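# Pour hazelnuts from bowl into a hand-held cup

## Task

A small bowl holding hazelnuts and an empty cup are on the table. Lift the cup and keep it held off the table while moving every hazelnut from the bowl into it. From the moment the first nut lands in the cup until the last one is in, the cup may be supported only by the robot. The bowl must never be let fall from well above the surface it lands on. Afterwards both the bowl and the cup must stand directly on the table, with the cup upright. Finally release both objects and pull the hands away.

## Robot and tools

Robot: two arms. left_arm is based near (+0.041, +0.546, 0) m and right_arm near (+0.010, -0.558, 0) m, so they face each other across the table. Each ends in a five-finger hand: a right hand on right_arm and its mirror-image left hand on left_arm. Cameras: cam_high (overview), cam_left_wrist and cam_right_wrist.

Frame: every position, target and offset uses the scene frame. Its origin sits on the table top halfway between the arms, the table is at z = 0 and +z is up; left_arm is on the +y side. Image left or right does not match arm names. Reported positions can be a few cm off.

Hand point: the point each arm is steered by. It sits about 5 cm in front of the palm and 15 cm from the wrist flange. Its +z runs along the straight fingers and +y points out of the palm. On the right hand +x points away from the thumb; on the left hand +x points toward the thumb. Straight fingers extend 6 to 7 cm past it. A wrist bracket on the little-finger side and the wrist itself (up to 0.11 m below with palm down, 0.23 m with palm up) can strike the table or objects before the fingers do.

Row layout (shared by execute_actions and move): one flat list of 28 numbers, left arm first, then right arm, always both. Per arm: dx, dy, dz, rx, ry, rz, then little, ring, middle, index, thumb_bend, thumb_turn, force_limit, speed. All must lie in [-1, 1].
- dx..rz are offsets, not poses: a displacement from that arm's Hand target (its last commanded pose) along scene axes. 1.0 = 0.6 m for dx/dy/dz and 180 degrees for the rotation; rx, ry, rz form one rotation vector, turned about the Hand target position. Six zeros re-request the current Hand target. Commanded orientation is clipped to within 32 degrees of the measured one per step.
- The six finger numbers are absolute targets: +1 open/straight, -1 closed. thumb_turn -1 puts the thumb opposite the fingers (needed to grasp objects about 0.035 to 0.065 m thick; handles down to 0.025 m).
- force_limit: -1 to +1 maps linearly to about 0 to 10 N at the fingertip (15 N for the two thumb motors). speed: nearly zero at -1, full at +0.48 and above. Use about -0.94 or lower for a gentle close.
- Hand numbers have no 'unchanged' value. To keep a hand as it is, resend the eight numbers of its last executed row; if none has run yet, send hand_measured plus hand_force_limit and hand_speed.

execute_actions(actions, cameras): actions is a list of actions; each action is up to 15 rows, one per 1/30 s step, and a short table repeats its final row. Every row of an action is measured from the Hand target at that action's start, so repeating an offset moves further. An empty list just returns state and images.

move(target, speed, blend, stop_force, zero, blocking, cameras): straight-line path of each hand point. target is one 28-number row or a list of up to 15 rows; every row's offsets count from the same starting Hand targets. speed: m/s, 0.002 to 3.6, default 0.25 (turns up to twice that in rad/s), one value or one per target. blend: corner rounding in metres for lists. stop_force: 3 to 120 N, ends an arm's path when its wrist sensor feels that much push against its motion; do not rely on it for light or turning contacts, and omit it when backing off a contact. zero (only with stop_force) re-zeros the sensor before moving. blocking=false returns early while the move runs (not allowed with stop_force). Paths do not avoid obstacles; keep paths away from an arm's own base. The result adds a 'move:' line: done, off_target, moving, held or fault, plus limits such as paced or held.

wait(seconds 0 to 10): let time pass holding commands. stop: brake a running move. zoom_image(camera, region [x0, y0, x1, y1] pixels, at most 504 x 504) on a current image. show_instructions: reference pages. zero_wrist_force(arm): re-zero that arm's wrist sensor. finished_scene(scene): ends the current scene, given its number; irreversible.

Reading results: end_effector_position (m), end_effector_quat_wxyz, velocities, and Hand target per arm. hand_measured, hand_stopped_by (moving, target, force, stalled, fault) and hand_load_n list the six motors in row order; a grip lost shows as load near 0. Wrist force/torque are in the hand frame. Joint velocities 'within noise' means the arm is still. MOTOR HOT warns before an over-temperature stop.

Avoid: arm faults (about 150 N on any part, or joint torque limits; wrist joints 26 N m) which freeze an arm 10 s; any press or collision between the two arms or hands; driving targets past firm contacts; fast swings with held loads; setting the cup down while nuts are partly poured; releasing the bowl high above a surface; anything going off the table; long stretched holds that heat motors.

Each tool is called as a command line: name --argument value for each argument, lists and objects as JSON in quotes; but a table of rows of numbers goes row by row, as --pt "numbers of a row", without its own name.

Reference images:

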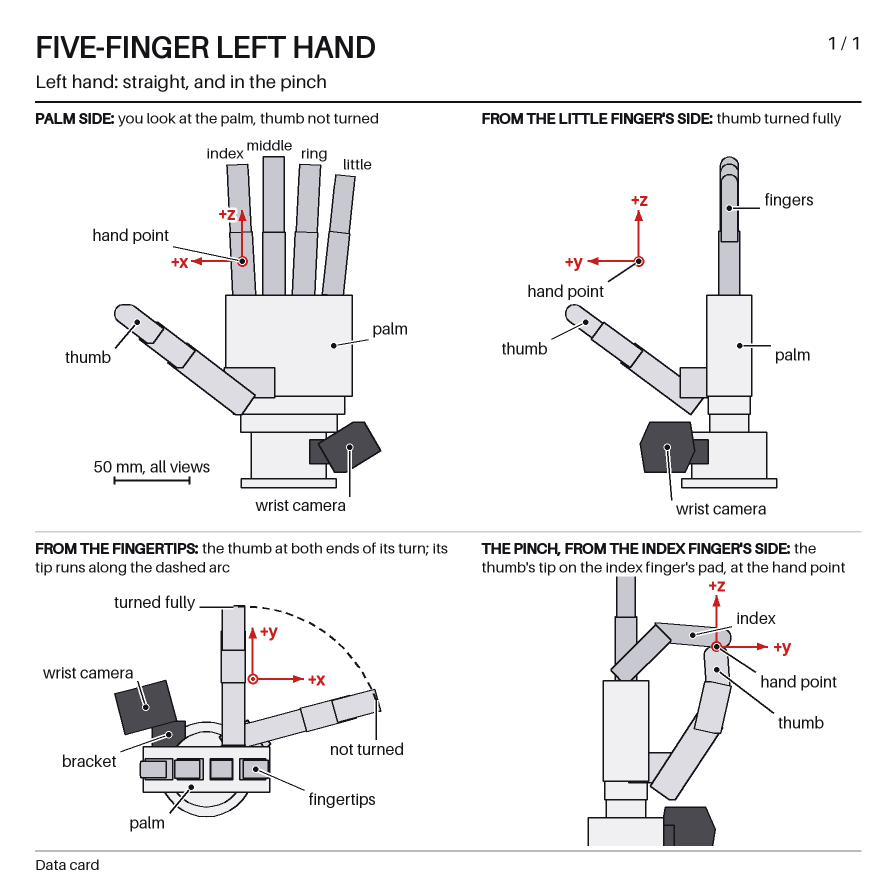

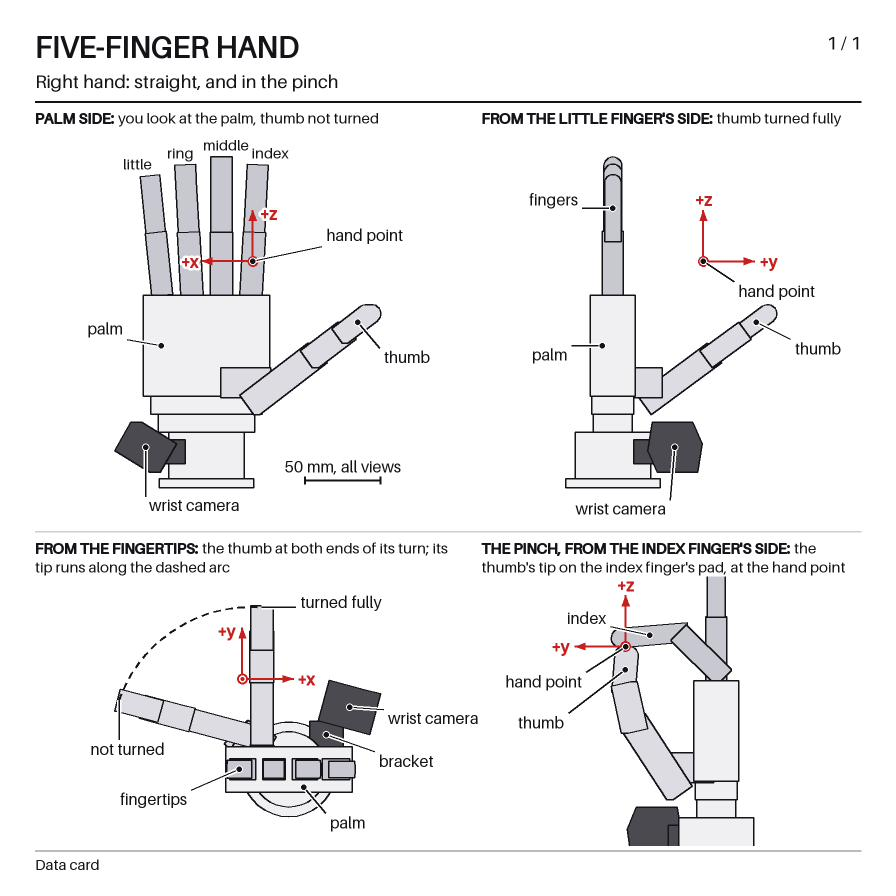

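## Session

execute_actions --actions '[]'

zoom_image --camera "cam_high" --region '[310, 70, 590, 350]'

Scene clock: 0.00 s.
left_arm: end_effector_position=(+0.3250, +0.0928, +0.1239) hand_measured=(+1.000, +1.000, +1.000, +1.000, +1.000, +1.000) hand_load_n=(+0.0, +0.0, +0.0, +0.0, +0.0, +0.0) hand_stopped_by=(target, target, target, target, target, target) hand_force_limit=0.00 hand_speed=-0.80 end_effector_quat_wxyz=(-0.422, +0.802, -0.356, +0.229) | right_arm: end_effector_position=(+0.7534, -0.6667, +0.2386) hand_measured=(+1.000, +1.000, +1.000, +1.000, +1.000, +1.000) hand_load_n=(-0.5, +0.0, +0.0, +0.0, +0.0, +0.0) hand_stopped_by=(target, target, target, target, target, target) hand_force_limit=0.00 hand_speed=-0.80 end_effector_quat_wxyz=(+0.211, +0.678, +0.532, +0.461)
Joint positions: left_arm=[3.632 -2.313 -1.353 1.812 -2.545 1.152] | right_arm=[-2.006 -1.119 1.481 0.273 0.957 0.076]
Joint velocities: within noise
Joint torques (N m): no reading
Motor temperatures (°C): left_arm=[34 37 41 39 38 43] | right_arm=[40 35 33 39 45 42]
Wrist force (N): no reading
Wrist torque (N m): no reading
Wrist force, peak (N): no reading
Hand target: left_arm +0.3250, +0.0928, +0.1239; -0.422, +0.802, -0.356, +0.229 | right_arm +0.7534, -0.6667, +0.2386; +0.211, +0.678, +0.532, +0.461

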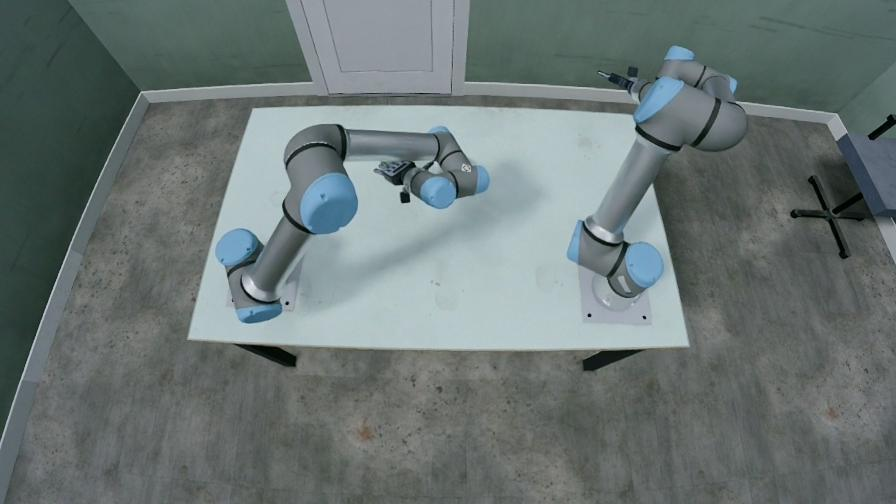

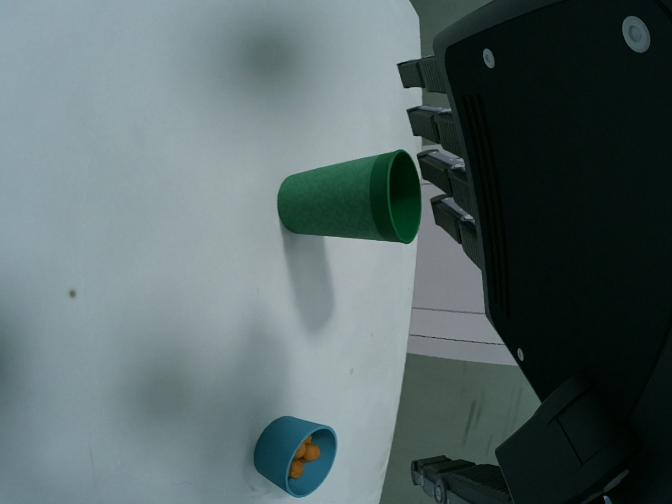

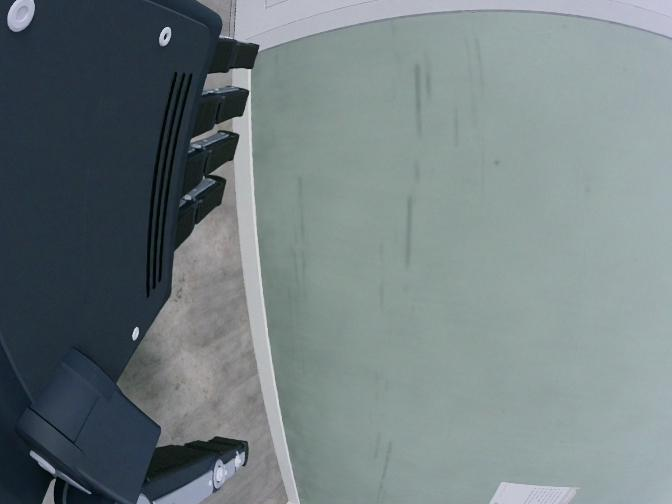

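Scaled by 1.800 from the camera's 896x504 image, which has a finer 1280x720 frame.

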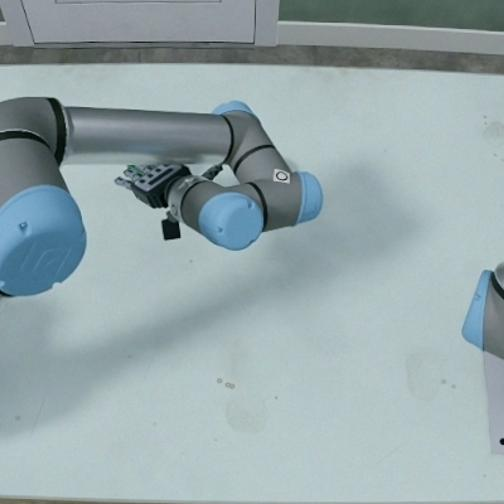

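move --target '[0,0,0.37,0,0,0,1,1,1,1,1,1,0,-0.2,0,0,0,0,0,0,1,1,1,1,1,1,0,-0.2]'

zoom_image --camera "cam_high" --region '[310, 70, 590, 350]'

Scene clock: 4.33 s.
left_arm: end_effector_position=(+0.3252, +0.0928, +0.1814) hand_measured=(+1.000, +1.000, +1.000, +1.000, +1.000, +1.000) hand_load_n=(+0.0, +0.0, +0.0, +0.0, +0.0, -0.5) hand_stopped_by=(target, target, target, target, target, target) hand_force_limit=0.00 hand_speed=-0.20 end_effector_quat_wxyz=(-0.421, +0.802, -0.356, +0.231) | right_arm: end_effector_position=(+0.7534, -0.6667, +0.2386) hand_measured=(+1.000, +1.000, +1.000, +1.000, +1.000, +1.000) hand_load_n=(+0.0, +0.0, +0.0, +0.0, +0.0, +0.0) hand_stopped_by=(target, target, target, target, target, target) hand_force_limit=0.00 hand_speed=-0.20 end_effector_quat_wxyz=(+0.211, +0.678, +0.532, +0.461)
Joint positions: left_arm=[3.633 -2.248 -1.303 1.703 -2.546 1.156] | right_arm=[-2.006 -1.119 1.481 0.273 0.957 0.076]
Joint velocities: within noise
Joint torques (N m): left_arm=[-2.37 38.49 4.17 -1.2 1.55 -0.24] | right_arm=[-1.4 -39.93 -20.04 0.89 -0.58 0.01]
Motor temperatures (°C): left_arm=[34 37 41 39 38 43] | right_arm=[40 35 33 39 45 42]
Wrist force (N): left_arm=[0.1 0.3 -0.1] | right_arm=[-0.1 0.0 -0.1]
Wrist torque (N m): left_arm=[0.05 -0.03 0.00] | right_arm=[0.00 0.02 0.00]
Wrist force, peak (N): left_arm=[0.6 -4.3 -2.7] | right_arm=[-0.2 0.0 -0.6]
Hand target: left_arm +0.3252, +0.0928, +0.1813; -0.420, +0.802, -0.357, +0.231 (not the last commanded pose) | right_arm +0.7534, -0.6667, +0.2386; +0.211, +0.678, +0.532, +0.461
Off the commanded pose: left_arm 0.165 m, 0 deg | right_arm 0.000 m, 0 deg.
move: held (left_arm; a check stopped the path); limits=held
pose unreachable (left arm): on one or more control steps of this call, first in action 0 (counted from 0), this arm could not follow its commanded pose, so it was not sent that pose on those steps. It may still have moved: this result reports where it is.
cause: moving toward the commanded pose would bring two parts of the arm too close to each other (joints 4 (wrist 1) to 6 (wrist 3) lie between them).

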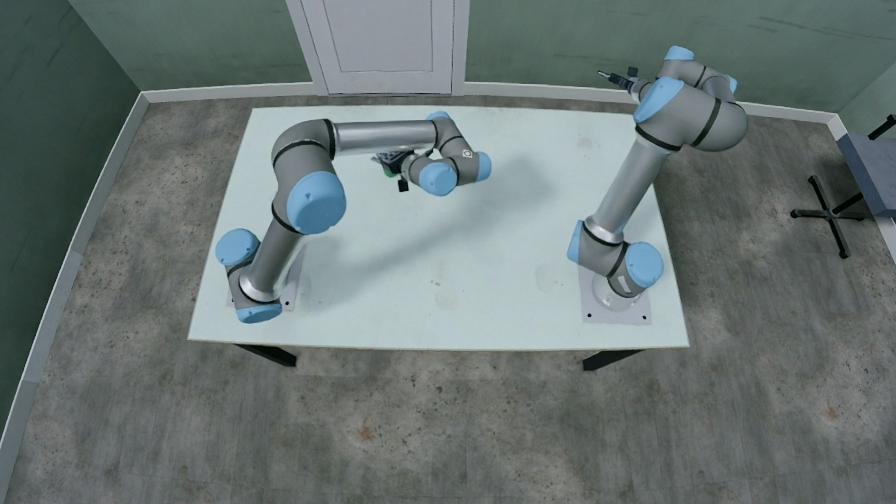

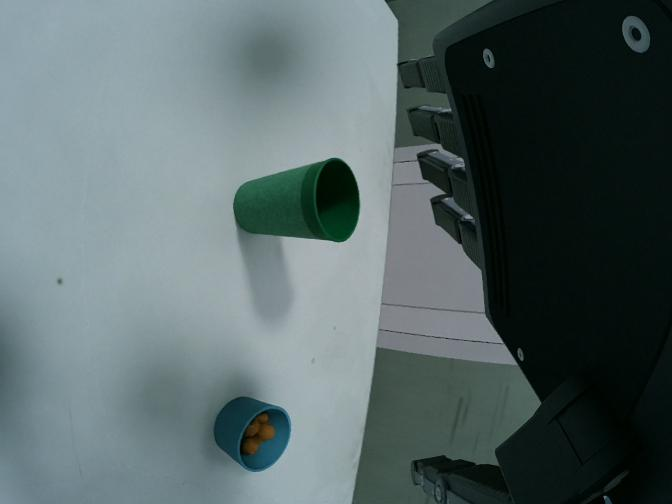

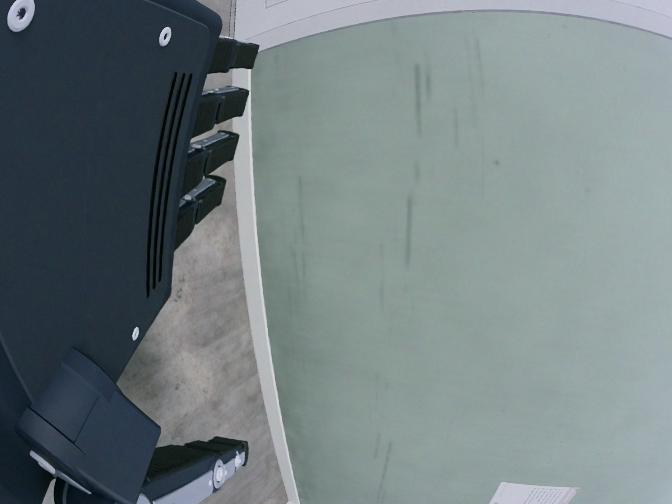

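Scaled by 1.800 from the camera's 896x504 image, which has a finer 1280x720 frame.

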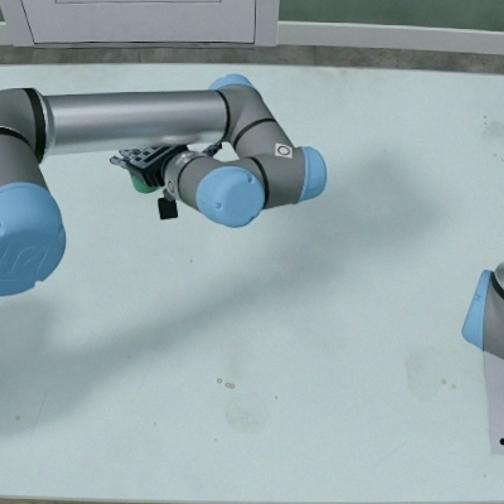

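move --pt "-0.2 0 0 0 0 0 1 1 1 1 1 1 0 -0.2 0 0 0 0 0 0 1 1 1 1 1 1 0 -0.2" --pt "-0.25 0.05 0.2 0 0 0 1 1 1 1 1 1 0 -0.2 0 0 0 0 0 0 1 1 1 1 1 1 0 -0.2" --cameras '["cam_high"]'

zoom_image --camera "cam_high" --region '[310, 70, 590, 350]'

Scene clock: 13.23 s.
left_arm: end_effector_position=(+0.2195, +0.0934, +0.1815) hand_measured=(+1.000, +1.000, +1.000, +1.000, +1.000, +1.000) hand_load_n=(-0.5, +0.0, +0.0, +0.0, +0.0, -0.5) hand_stopped_by=(target, target, target, target, target, target) hand_force_limit=0.00 hand_speed=-0.20 end_effector_quat_wxyz=(-0.419, +0.801, -0.360, +0.231) | right_arm: end_effector_position=(+0.7534, -0.6667, +0.2386) hand_measured=(+1.000, +1.000, +1.000, +1.000, +1.000, +1.000) hand_load_n=(+0.0, +0.0, +0.0, +0.0, +0.0, +0.0) hand_stopped_by=(target, target, target, target, target, target) hand_force_limit=0.00 hand_speed=-0.20 end_effector_quat_wxyz=(+0.211, +0.678, +0.532, +0.461)
Joint positions: left_arm=[3.446 -2.217 -1.415 1.556 -2.473 0.875] | right_arm=[-2.006 -1.119 1.481 0.273 0.957 0.076]
Joint velocities: within noise
Joint torques (N m): left_arm=[8.12 36.71 24.53 -0.95 -3.45 2.41] | right_arm=[-2.44 -39.58 -20 0.79 -0.37 0.07]
Motor temperatures (°C): left_arm=[34 37 41 39 38 43] | right_arm=[40 35 33 39 45 42]
Wrist force (N): left_arm=[0.0 0.2 -0.2] | right_arm=[-0.2 0.0 -0.3]
Wrist torque (N m): left_arm=[0.02 -0.01 0.00] | right_arm=[0.01 0.04 0.00]
Wrist force, peak (N): left_arm=[-2.1 0.2 -2.9] | right_arm=[-0.3 -0.1 -0.5]
Hand target: left_arm +0.2196, +0.0934, +0.1815; -0.419, +0.801, -0.360, +0.231 (not the last commanded pose) | right_arm +0.7534, -0.6667, +0.2386; +0.211, +0.678, +0.532, +0.461
Off the commanded pose: left_arm 0.131 m, 0 deg | right_arm 0.000 m, 0 deg.
move: held (left_arm; a check stopped the path); path passed 1 of 2 targets; limits=held
pose unreachable (left arm): on one or more control steps of this call, first in action 0 (counted from 0), this arm could not follow its commanded pose, so it was not sent that pose on those steps. It may still have moved: this result reports where it is.
cause: moving toward the commanded pose would bring two parts of the arm too close to each other (joints 4 (wrist 1) to 6 (wrist 3) lie between them).
Images, in order (width x height): cam_high 896x504.

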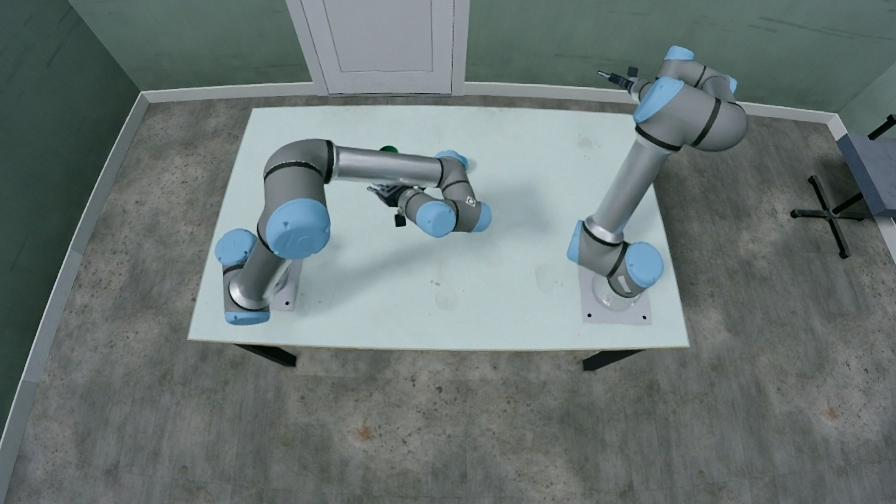

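Scaled by 1.800 from the camera's 896x504 image, which has a finer 1280x720 frame.

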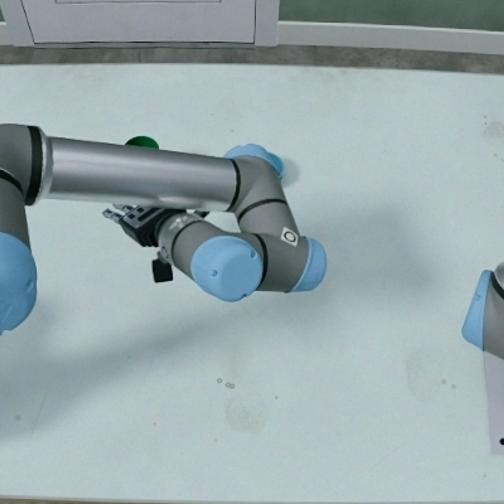

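move --target '[0,0,0,-0.376,-0.185,0.0375,1,1,1,1,1,1,0,-0.2,0,0,0,0,0,0,1,1,1,1,1,1,0,-0.2]' --speed 0.4 --cameras '["cam_high","cam_left_wrist"]'

zoom_image --camera "cam_high" --region '[310, 70, 590, 350]'

Scene clock: 23.80 s.
left_arm: end_effector_position=(+0.2196, +0.0934, +0.1815) hand_measured=(+1.000, +1.000, +1.000, +1.000, +1.000, +1.000) hand_load_n=(+0.0, +0.0, +0.0, +0.0, +0.0, +0.0) hand_stopped_by=(target, target, target, target, target, target) hand_force_limit=0.00 hand_speed=-0.20 end_effector_quat_wxyz=(-0.001, +0.820, +0.000, +0.573) | right_arm: end_effector_position=(+0.7534, -0.6667, +0.2386) hand_measured=(+1.000, +1.000, +1.000, +1.000, +1.000, +1.000) hand_load_n=(+0.0, +0.0, +0.0, +0.0, +0.0, +0.0) hand_stopped_by=(target, target, target, target, target, target) hand_force_limit=0.00 hand_speed=-0.20 end_effector_quat_wxyz=(+0.211, +0.678, +0.532, +0.461)
Joint positions: left_arm=[3.338 -2.005 -1.887 2.758 -2.753 0.469] | right_arm=[-2.006 -1.119 1.481 0.273 0.957 0.076]
Joint velocities: within noise
Joint torques (N m): left_arm=[8.23 39.32 1.94 -0.22 -3.77 2.31] | right_arm=[-2.19 -39.77 -19.75 0.89 -0.24 0.06]
Motor temperatures (°C): left_arm=[33 37 41 39 38 43] | right_arm=[40 35 33 39 45 42]
Wrist force (N): left_arm=[1.5 1.1 0.0] | right_arm=[0.0 0.0 -0.1]
Wrist torque (N m): left_arm=[0.01 -0.04 -0.02] | right_arm=[0.00 0.01 0.00]
Wrist force, peak (N): left_arm=[1.8 1.0 0.2] | right_arm=[-0.3 -0.1 -0.6]
Hand target: left_arm +0.2196, +0.0934, +0.1815; -0.001, +0.820, +0.000, +0.573 | right_arm +0.7534, -0.6667, +0.2386; +0.211, +0.678, +0.532, +0.461
Off the commanded pose: left_arm 0.000 m, 0 deg | right_arm 0.000 m, 0 deg.
move: done
Images, in order (width x height): cam_high 896x504, cam_left_wrist 672x504.

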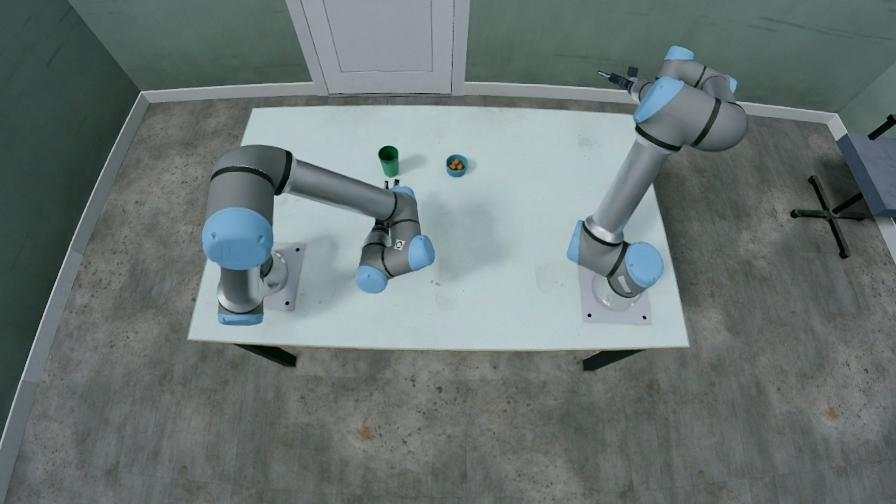

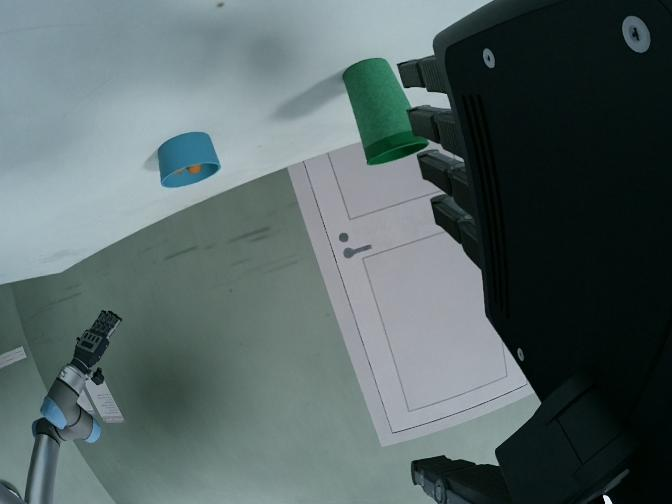

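Scaled by 1.800 from the camera's 896x504 image, which has a finer 1280x720 frame.

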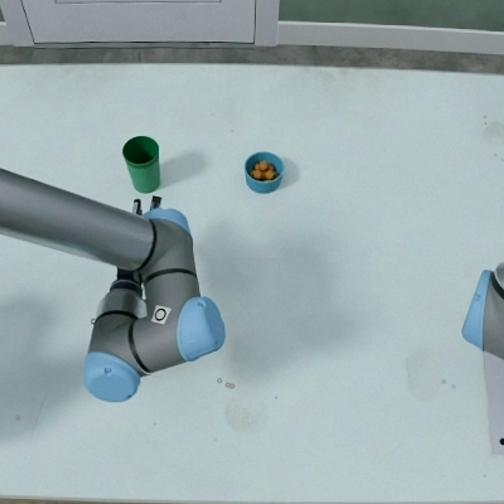

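move --pt "0 0.12 0.03 0 0 0 1 1 1 1 1 -1 0 0.3 -0.2 0.25 0 0.2025 0.258 -0.0895 1 1 0.15 0.15 1 -1 0 0.3" --pt "0.1 0.12 -0.1 0 0 0 1 1 1 1 1 -1 0 0.3 -0.539 0.711 -0.03 0.405 0.516 -0.179 1 1 0.15 0.15 1 -1 0 0.3" --speed 0.35

zoom_image --camera "cam_high" --region '[350, 110, 530, 230]'

Scene clock: 47.60 s.
left_arm: end_effector_position=(+0.2796, +0.1654, +0.1215) hand_measured=(+1.000, +1.000, +1.000, +1.000, +1.000, -1.000) hand_load_n=(+0.0, +0.0, +0.0, +0.0, +0.0, +0.0) hand_stopped_by=(target, target, target, target, target, target) hand_force_limit=0.00 hand_speed=0.30 end_effector_quat_wxyz=(-0.001, +0.820, +0.000, +0.573) | right_arm: end_effector_position=(+0.4300, -0.2401, +0.2206) hand_measured=(+1.000, +1.000, +0.150, +0.150, +1.000, -1.000) hand_load_n=(+0.0, +0.0, +0.0, +0.0, +0.0, +0.0) hand_stopped_by=(target, target, target, target, target, target) hand_force_limit=0.00 hand_speed=0.30 end_effector_quat_wxyz=(-0.500, +0.866, -0.001, +0.000)
Joint positions: left_arm=[3.573 -1.875 -2.205 3.334 -2.611 0.899] | right_arm=[-1.527 -1.118 1.503 1.19 0.525 1.567]
Joint velocities: within noise
Joint torques (N m): left_arm=[8.21 18.97 -0.43 0.63 1.84 2.21] | right_arm=[8.62 -51.31 -6.63 1.42 -2.5 1.91]
Motor temperatures (°C): left_arm=[33 37 41 39 38 43] | right_arm=[40 35 33 39 44 42]
Wrist force (N): left_arm=[1.5 0.7 -0.1] | right_arm=[-0.8 0.4 -0.6]
Wrist torque (N m): left_arm=[-0.06 -0.03 0.02] | right_arm=[0.05 0.13 -0.12]
Wrist force, peak (N): left_arm=[1.8 1.2 0.0] | right_arm=[-1.2 0.3 -0.3]
Hand target: left_arm +0.2796, +0.1654, +0.1215; -0.001, +0.820, +0.000, +0.573 | right_arm +0.4300, -0.2401, +0.2206; -0.500, +0.866, -0.001, +0.000
Off the commanded pose: left_arm 0.000 m, 0 deg | right_arm 0.000 m, 0 deg.
move: done

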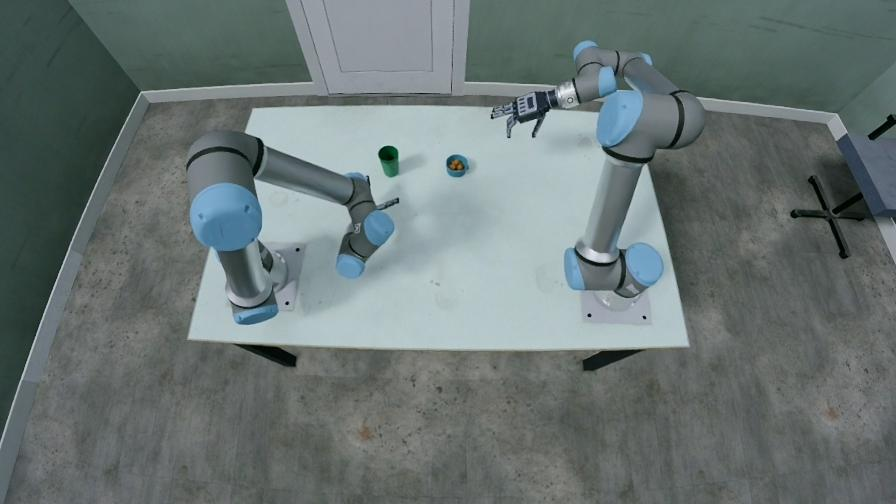

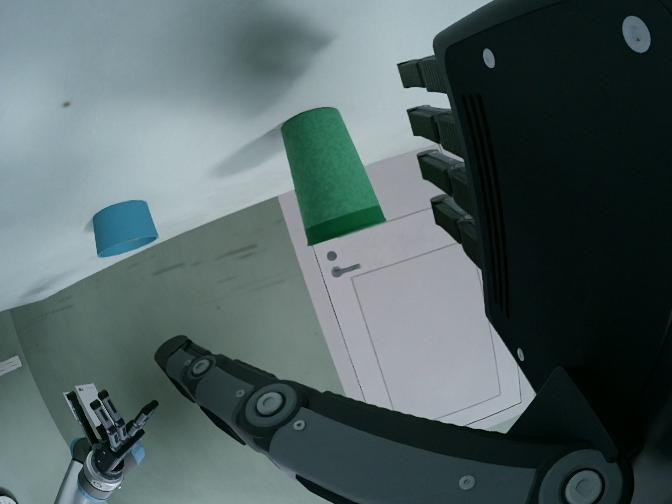

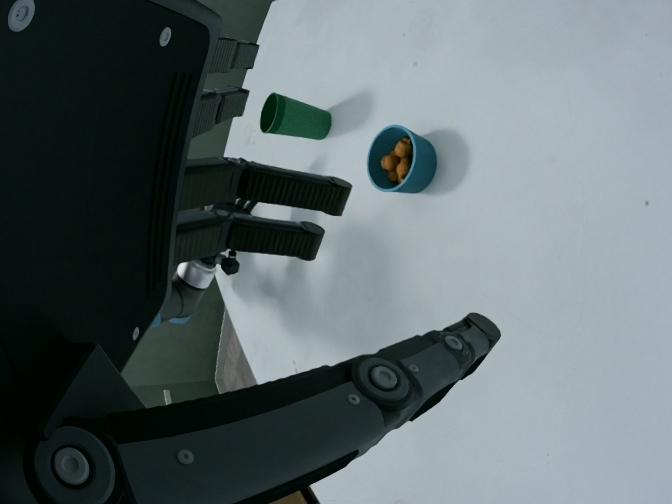

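Scaled by 2.800 from the camera's 896x504 image, which has a finer 1280x720 frame.

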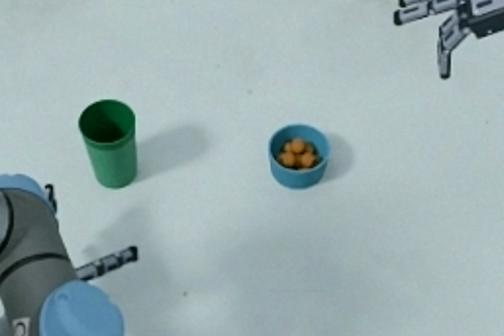

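move --pt "0.1 -0.01 -0.0465 0 0 0 1 1 1 1 1 -1 0 0.3 0 0 0 0 0 0 1 1 0.15 0.15 1 -1 0 0.3" --pt "0.18 -0.01 -0.0465 0 0 0 1 1 1 1 1 -1 0 0.3 0 0.1 -0.1 0 0 0 1 1 0.15 0.15 1 -1 0 0.3" --speed 0.15

zoom_image --camera "cam_high" --region '[340, 110, 520, 230]'

Scene clock: 60.07 s.
left_arm: end_effector_position=(+0.3876, +0.1594, +0.0936) hand_measured=(+1.000, +1.000, +1.000, +1.000, +1.000, -1.000) hand_load_n=(+0.0, +0.0, +0.0, +0.0, +0.0, +0.0) hand_stopped_by=(target, target, target, target, target, target) hand_force_limit=0.00 hand_speed=0.30 end_effector_quat_wxyz=(-0.001, +0.820, +0.000, +0.573) | right_arm: end_effector_position=(+0.4300, -0.1801, +0.1606) hand_measured=(+1.000, +1.000, +0.150, +0.150, +1.000, -1.000) hand_load_n=(+0.0, +0.0, +0.0, +0.0, +0.0, +0.0) hand_stopped_by=(target, target, target, target, target, target) hand_force_limit=0.00 hand_speed=0.30 end_effector_quat_wxyz=(-0.500, +0.866, -0.001, +0.000)
Joint positions: left_arm=[3.867 -1.917 -2.201 3.602 -2.372 1.186] | right_arm=[-1.397 -1.042 1.489 0.905 0.539 1.823]
Joint velocities: within noise
Joint torques (N m): left_arm=[7.69 20.8 20.33 1.5 2.16 2.21] | right_arm=[7.48 -26.86 -29.05 1.68 0.11 1.81]
Motor temperatures (°C): left_arm=[33 37 41 39 38 43] | right_arm=[40 35 33 39 44 42]
Wrist force (N): left_arm=[1.9 0.8 -0.1] | right_arm=[-0.6 0.4 -0.7]
Wrist torque (N m): left_arm=[-0.03 -0.11 0.04] | right_arm=[0.07 0.14 -0.12]
Wrist force, peak (N): left_arm=[1.9 0.9 0.7] | right_arm=[-0.6 0.2 -1.4]
Hand target: left_arm +0.3876, +0.1594, +0.0936; -0.001, +0.820, +0.000, +0.573 | right_arm +0.4300, -0.1801, +0.1606; -0.500, +0.866, -0.001, +0.000
Off the commanded pose: left_arm 0.000 m, 0 deg | right_arm 0.000 m, 0 deg.
move: done

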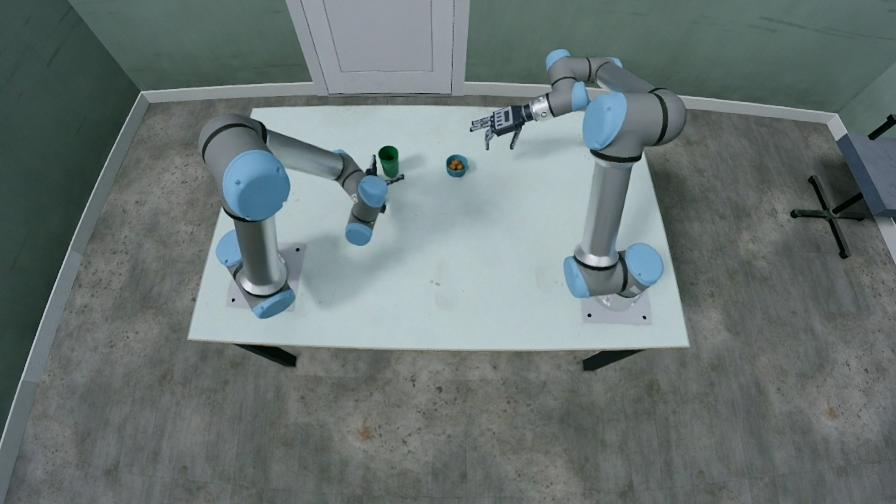

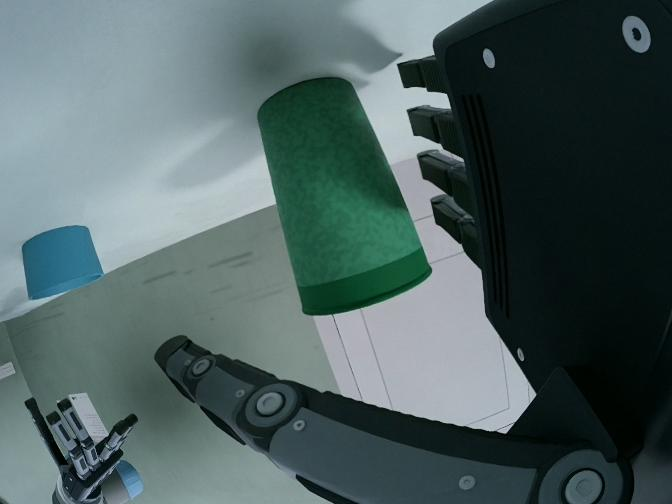

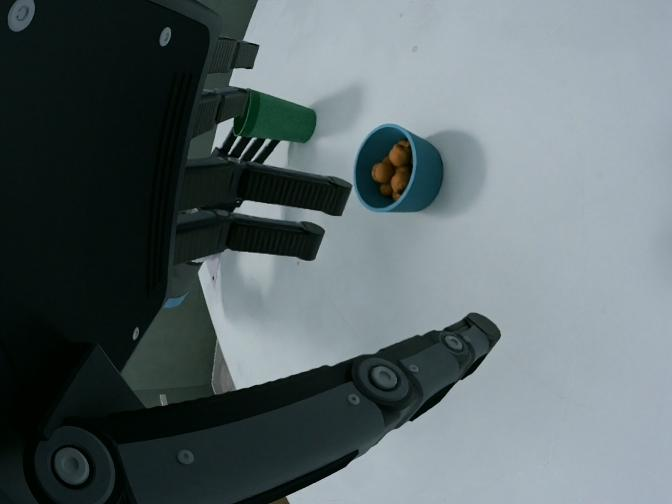

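Scaled by 2.800 from the camera's 896x504 image, which has a finer 1280x720 frame.

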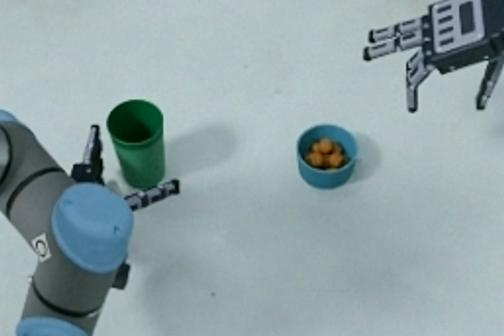

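move --pt "0.063 0 0 0 0 0 1 1 1 1 1 -1 0 0.3 0 0 0 0 0 0 1 1 0.15 0.15 1 -1 0 0.3" --pt "0.063 -0.014 0 0 0 0 1 1 1 1 1 -1 0 0.3 0 0.08 -0.05 0 0 0 1 1 0.15 0.15 1 -1 0 0.3" --speed '[0.05,0.03]'

zoom_image --camera "cam_high" --region '[350, 110, 490, 220]'

Scene clock: 66.70 s.
left_arm: end_effector_position=(+0.4254, +0.1510, +0.0936) hand_measured=(+1.000, +1.000, +1.000, +1.000, +1.000, -1.000) hand_load_n=(-0.5, -0.5, +0.0, +0.0, +0.0, -0.5) hand_stopped_by=(target, target, target, target, target, target) hand_force_limit=0.00 hand_speed=0.30 end_effector_quat_wxyz=(-0.001, +0.820, +0.000, +0.573) | right_arm: end_effector_position=(+0.4300, -0.1321, +0.1306) hand_measured=(+1.000, +1.000, +0.150, +0.150, +1.000, -1.000) hand_load_n=(+0.0, +0.0, +0.0, +0.0, +0.0, +0.5) hand_stopped_by=(target, target, target, target, target, target) hand_force_limit=0.00 hand_speed=0.30 end_effector_quat_wxyz=(-0.500, +0.866, -0.001, +0.000)
Joint positions: left_arm=[3.936 -1.945 -2.147 3.608 -2.312 1.232] | right_arm=[-1.299 -0.989 1.448 0.742 0.567 2.002]
Joint velocities: within noise
Joint torques (N m): left_arm=[-7.15 22.62 21.4 -1.54 -2.91 -2.01] | right_arm=[7.68 -28.93 -29.83 1.02 0 1.67]
Motor temperatures (°C): left_arm=[33 37 41 39 38 43] | right_arm=[40 35 33 39 44 42]
Wrist force (N): left_arm=[1.6 0.9 0.1] | right_arm=[-0.6 0.1 -0.6]
Wrist torque (N m): left_arm=[-0.03 -0.05 0.01] | right_arm=[0.02 0.11 -0.12]
Wrist force, peak (N): left_arm=[1.8 1.2 0.0] | right_arm=[-0.8 0.1 -1.0]
Hand target: left_arm +0.4254, +0.1510, +0.0936; -0.001, +0.820, +0.000, +0.573 | right_arm +0.4300, -0.1321, +0.1306; -0.500, +0.866, -0.001, +0.000
Off the commanded pose: left_arm 0.000 m, 0 deg | right_arm 0.000 m, 0 deg.
move: done

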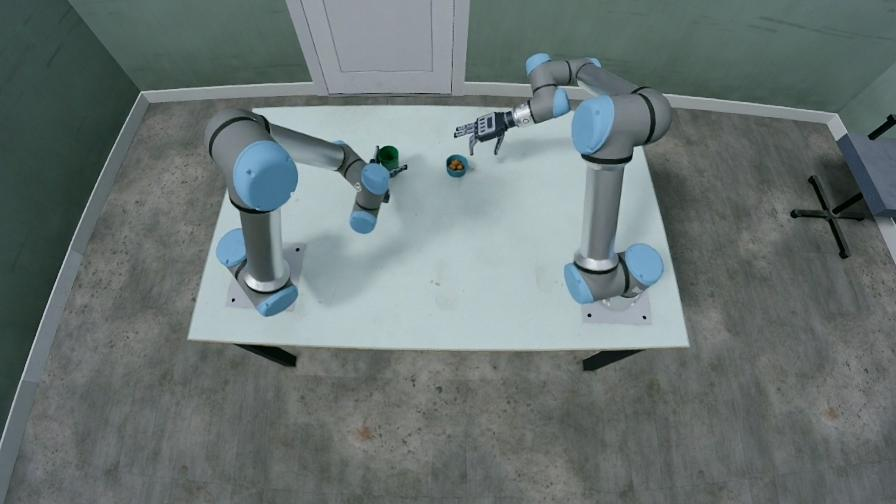

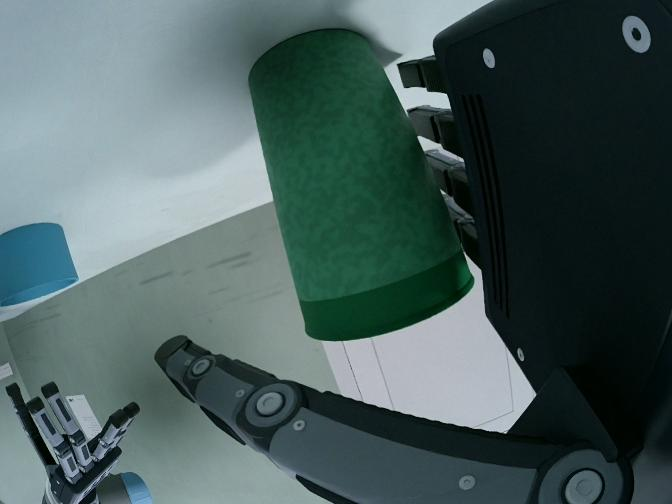

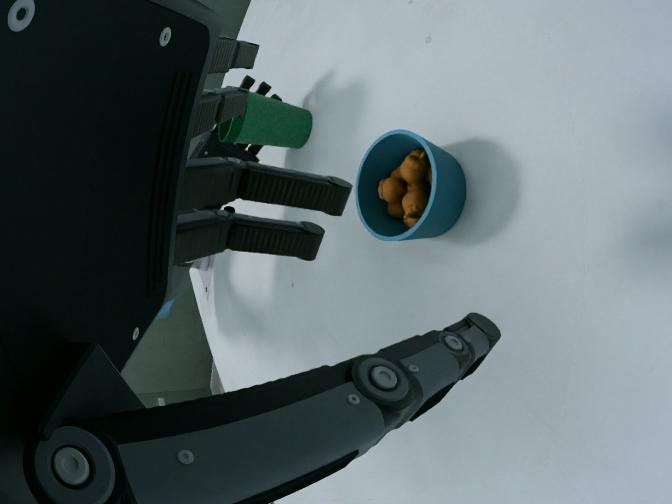

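Scaled by 3.600 from the camera's 896x504 image, which has a finer 1280x720 frame.

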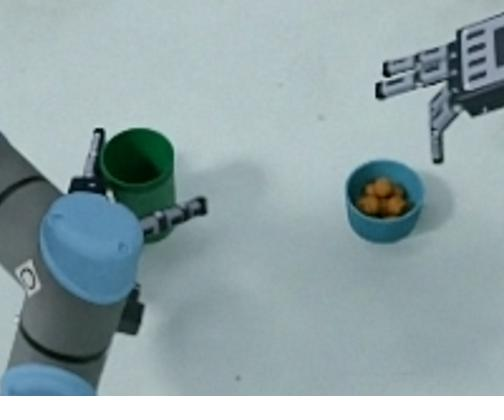

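move --target '[0,0,0,0,0,0,1,1,1,1,-0.5,-1,-0.8,-0.92,0,0,0,0,0,0,1,1,0.15,0.15,1,-1,0,0.3]' --cameras '[]'

move --target '[0,0,0,0,0,0,-0.5,-0.5,-0.5,-0.5,-0.5,-1,-0.3,-0.85,0,0,0,0,0,0,1,1,0.15,0.15,1,-1,0,0.3]' --cameras '["cam_left_wrist"]'

Scene clock: 76.53 s.
left_arm: end_effector_position=(+0.4254, +0.1510, +0.0936) hand_measured=(+1.000, +1.000, +1.000, +1.000, +0.434, -1.000) hand_load_n=(+0.0, +0.0, +0.0, +0.0, +0.0, +0.0) hand_stopped_by=(target, target, target, target, moving, target) hand_force_limit=-0.80 hand_speed=-0.92 end_effector_quat_wxyz=(-0.001, +0.820, +0.000, +0.573) | right_arm: end_effector_position=(+0.4300, -0.1321, +0.1306) hand_measured=(+1.000, +1.000, +0.150, +0.150, +1.000, -1.000) hand_load_n=(+0.0, +0.0, +0.0, +0.0, +0.0, +0.0) hand_stopped_by=(target, target, target, target, target, target) hand_force_limit=0.00 hand_speed=0.30 end_effector_quat_wxyz=(-0.500, +0.866, -0.001, +0.000)
Joint positions: left_arm=[3.936 -1.945 -2.147 3.608 -2.312 1.232] | right_arm=[-1.298 -0.989 1.447 0.742 0.567 2.002]
Joint velocities: within noise
Joint torques (N m): left_arm=[-6.88 22.44 17.64 -1.23 -3 -2] | right_arm=[9.22 -36.93 -13.41 1.24 -0.08 1.66]
Motor temperatures (°C): left_arm=[33 37 41 39 38 43] | right_arm=[40 35 33 39 44 42]
Wrist force (N): left_arm=[1.8 1.0 0.0] | right_arm=[-0.8 0.2 -0.4]
Wrist torque (N m): left_arm=[0.00 -0.09 0.02] | right_arm=[0.02 0.13 -0.14]
Wrist force, peak (N): left_arm=[1.9 1.0 0.1] | right_arm=[-0.8 0.2 -1.0]
Hand target: left_arm +0.4254, +0.1510, +0.0936; -0.001, +0.820, +0.000, +0.573 | right_arm +0.4300, -0.1321, +0.1306; -0.500, +0.866, -0.001, +0.000
Off the commanded pose: left_arm 0.000 m, 0 deg | right_arm 0.000 m, 0 deg.
move: moving (left_arm; no rest 5 s after the path's end)
No camera images: "cameras" was empty.

Scene clock: 77.63 s.
left_arm: end_effector_position=(+0.4254, +0.1510, +0.0936) hand_measured=(+0.696, +0.696, +0.682, +0.654, +0.294, -1.000) hand_load_n=(+3.0, +1.5, +1.5, +5.0, +14.5, +2.5) hand_stopped_by=(force, force, force, force, force, target) hand_force_limit=-0.30 hand_speed=-0.85 end_effector_quat_wxyz=(-0.001, +0.820, +0.000, +0.573) | right_arm: end_effector_position=(+0.4300, -0.1321, +0.1306) hand_measured=(+1.000, +1.000, +0.150, +0.150, +1.000, -1.000) hand_load_n=(+0.0, +0.0, +0.0, +0.0, +0.0, +0.0) hand_stopped_by=(target, target, target, target, target, target) hand_force_limit=0.00 hand_speed=0.30 end_effector_quat_wxyz=(-0.500, +0.866, -0.001, +0.000)
Joint positions: left_arm=[3.936 -1.945 -2.147 3.608 -2.312 1.232] | right_arm=[-1.298 -0.989 1.447 0.742 0.567 2.002]
Joint velocities: within noise
Joint torques (N m): left_arm=[-6.91 23.2 17.51 -1.19 -2.43 -1.98] | right_arm=[8.7 -39.3 -9.9 1.35 -0.04 1.7]
Motor temperatures (°C): left_arm=[33 37 41 39 38 43] | right_arm=[40 35 33 39 44 42]
Wrist force (N): left_arm=[0.9 0.8 0.5] | right_arm=[-0.5 0.0 -0.7]
Wrist torque (N m): left_arm=[-0.05 -0.03 0.00] | right_arm=[0.02 0.09 -0.12]
Wrist force, peak (N): left_arm=[2.0 0.9 0.2] | right_arm=[-0.8 0.3 -0.9]
Hand target: left_arm +0.4254, +0.1510, +0.0936; -0.001, +0.820, +0.000, +0.573 | right_arm +0.4300, -0.1321, +0.1306; -0.500, +0.866, -0.001, +0.000
Off the commanded pose: left_arm 0.000 m, 0 deg | right_arm 0.000 m, 0 deg.
move: done
Images, in order (width x height): cam_left_wrist 672x504.

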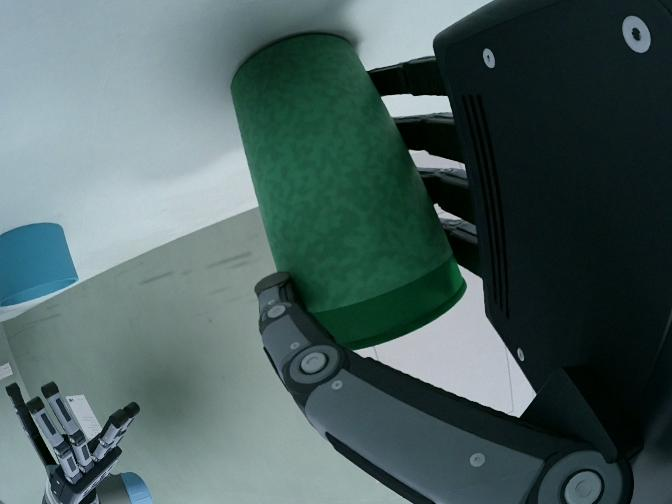

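move --pt "0 0 0.15 0 0 0 -0.5 -0.5 -0.5 -0.5 -0.5 -1 -0.3 -0.85 0.025 0.071 -0.04 0 0 0 1 1 0.15 0.15 1 -1 0 0.3" --pt "-0.375 -0.05 0.17 0 0 -0.25 -0.5 -0.5 -0.5 -0.5 -0.5 -1 -0.3 -0.85 0.025 0.071 -0.04 0 0 0 1 1 0.15 0.15 1 -1 0 0.3" --pt "-0.607 -0.385 0.062 0 0 -0.5 -0.5 -0.5 -0.5 -0.5 -0.5 -1 -0.3 -0.85 0.025 0.071 -0.04 0 0 0 1 1 0.15 0.15 1 -1 0 0.3" --speed '[0.15,0.3,0.3]' --cameras '["cam_high","cam_right_wrist"]'

zoom_image --camera "cam_high" --region '[400, 110, 520, 210]'

Scene clock: 92.07 s.
left_arm: end_effector_position=(+0.0612, -0.0799, +0.1308) hand_measured=(+0.696, +0.696, +0.682, +0.654, +0.294, -1.000) hand_load_n=(+3.0, +1.5, +1.5, +4.5, +14.5, +2.5) hand_stopped_by=(force, force, force, force, force, target) hand_force_limit=-0.30 hand_speed=-0.85 end_effector_quat_wxyz=(+0.405, +0.579, -0.580, +0.406) | right_arm: end_effector_position=(+0.4450, -0.0895, +0.1066) hand_measured=(+1.000, +1.000, +0.150, +0.150, +1.000, -1.000) hand_load_n=(+0.0, +0.0, +0.0, +0.0, +0.0, +0.0) hand_stopped_by=(target, target, target, target, target, target) hand_force_limit=0.00 hand_speed=0.30 end_effector_quat_wxyz=(-0.500, +0.866, -0.001, +0.000)
Joint positions: left_arm=[3.724 -1.896 -2.062 3.552 -1.051 1.783] | right_arm=[-1.225 -0.907 1.349 0.657 0.597 2.124]
Joint velocities: within noise
Joint torques (N m): left_arm=[-6.28 22.71 23.97 -1.19 3.07 2.29] | right_arm=[9.21 -31.88 -27 1.05 0.21 1.75]
Motor temperatures (°C): left_arm=[33 37 41 39 38 43] | right_arm=[40 35 33 39 44 42]
Wrist force (N): left_arm=[1.4 0.8 0.3] | right_arm=[-0.2 0.1 -0.3]
Wrist torque (N m): left_arm=[-0.03 -0.09 0.02] | right_arm=[0.00 0.07 -0.12]
Wrist force, peak (N): left_arm=[1.8 1.2 0.9] | right_arm=[-0.9 0.1 -1.2]
Hand target: left_arm +0.0612, -0.0800, +0.1308; +0.405, +0.579, -0.580, +0.406 | right_arm +0.4450, -0.0895, +0.1066; -0.500, +0.866, -0.001, +0.000
Off the commanded pose: left_arm 0.000 m, 0 deg | right_arm 0.000 m, 0 deg.
move: done
Images, in order (width x height): cam_high 896x504, cam_right_wrist 672x504.

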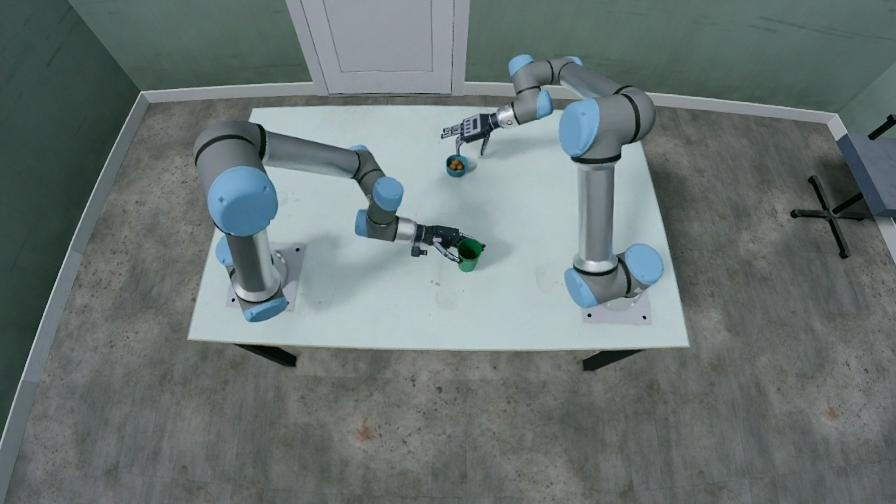

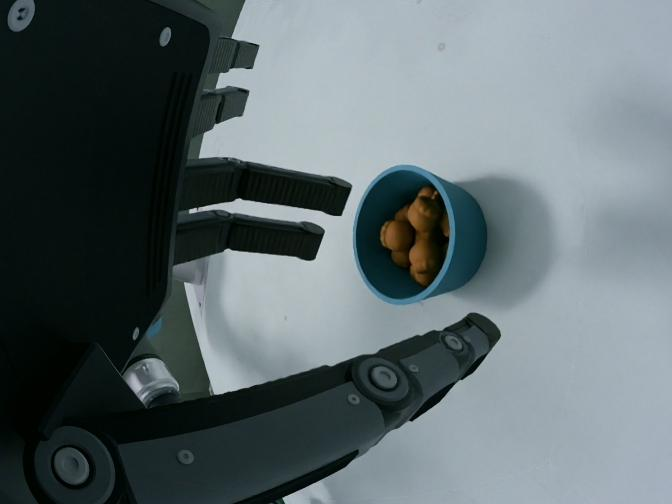

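Scaled by 4.200 from the camera's 896x504 image, which has a finer 1280x720 frame.

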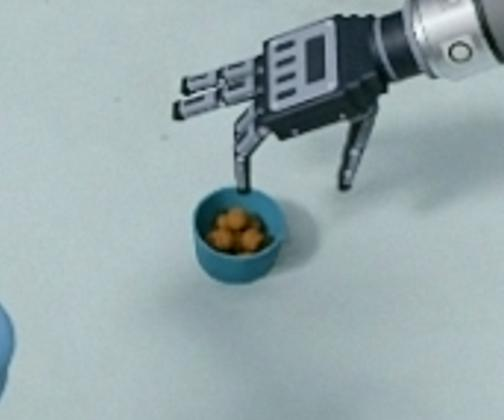

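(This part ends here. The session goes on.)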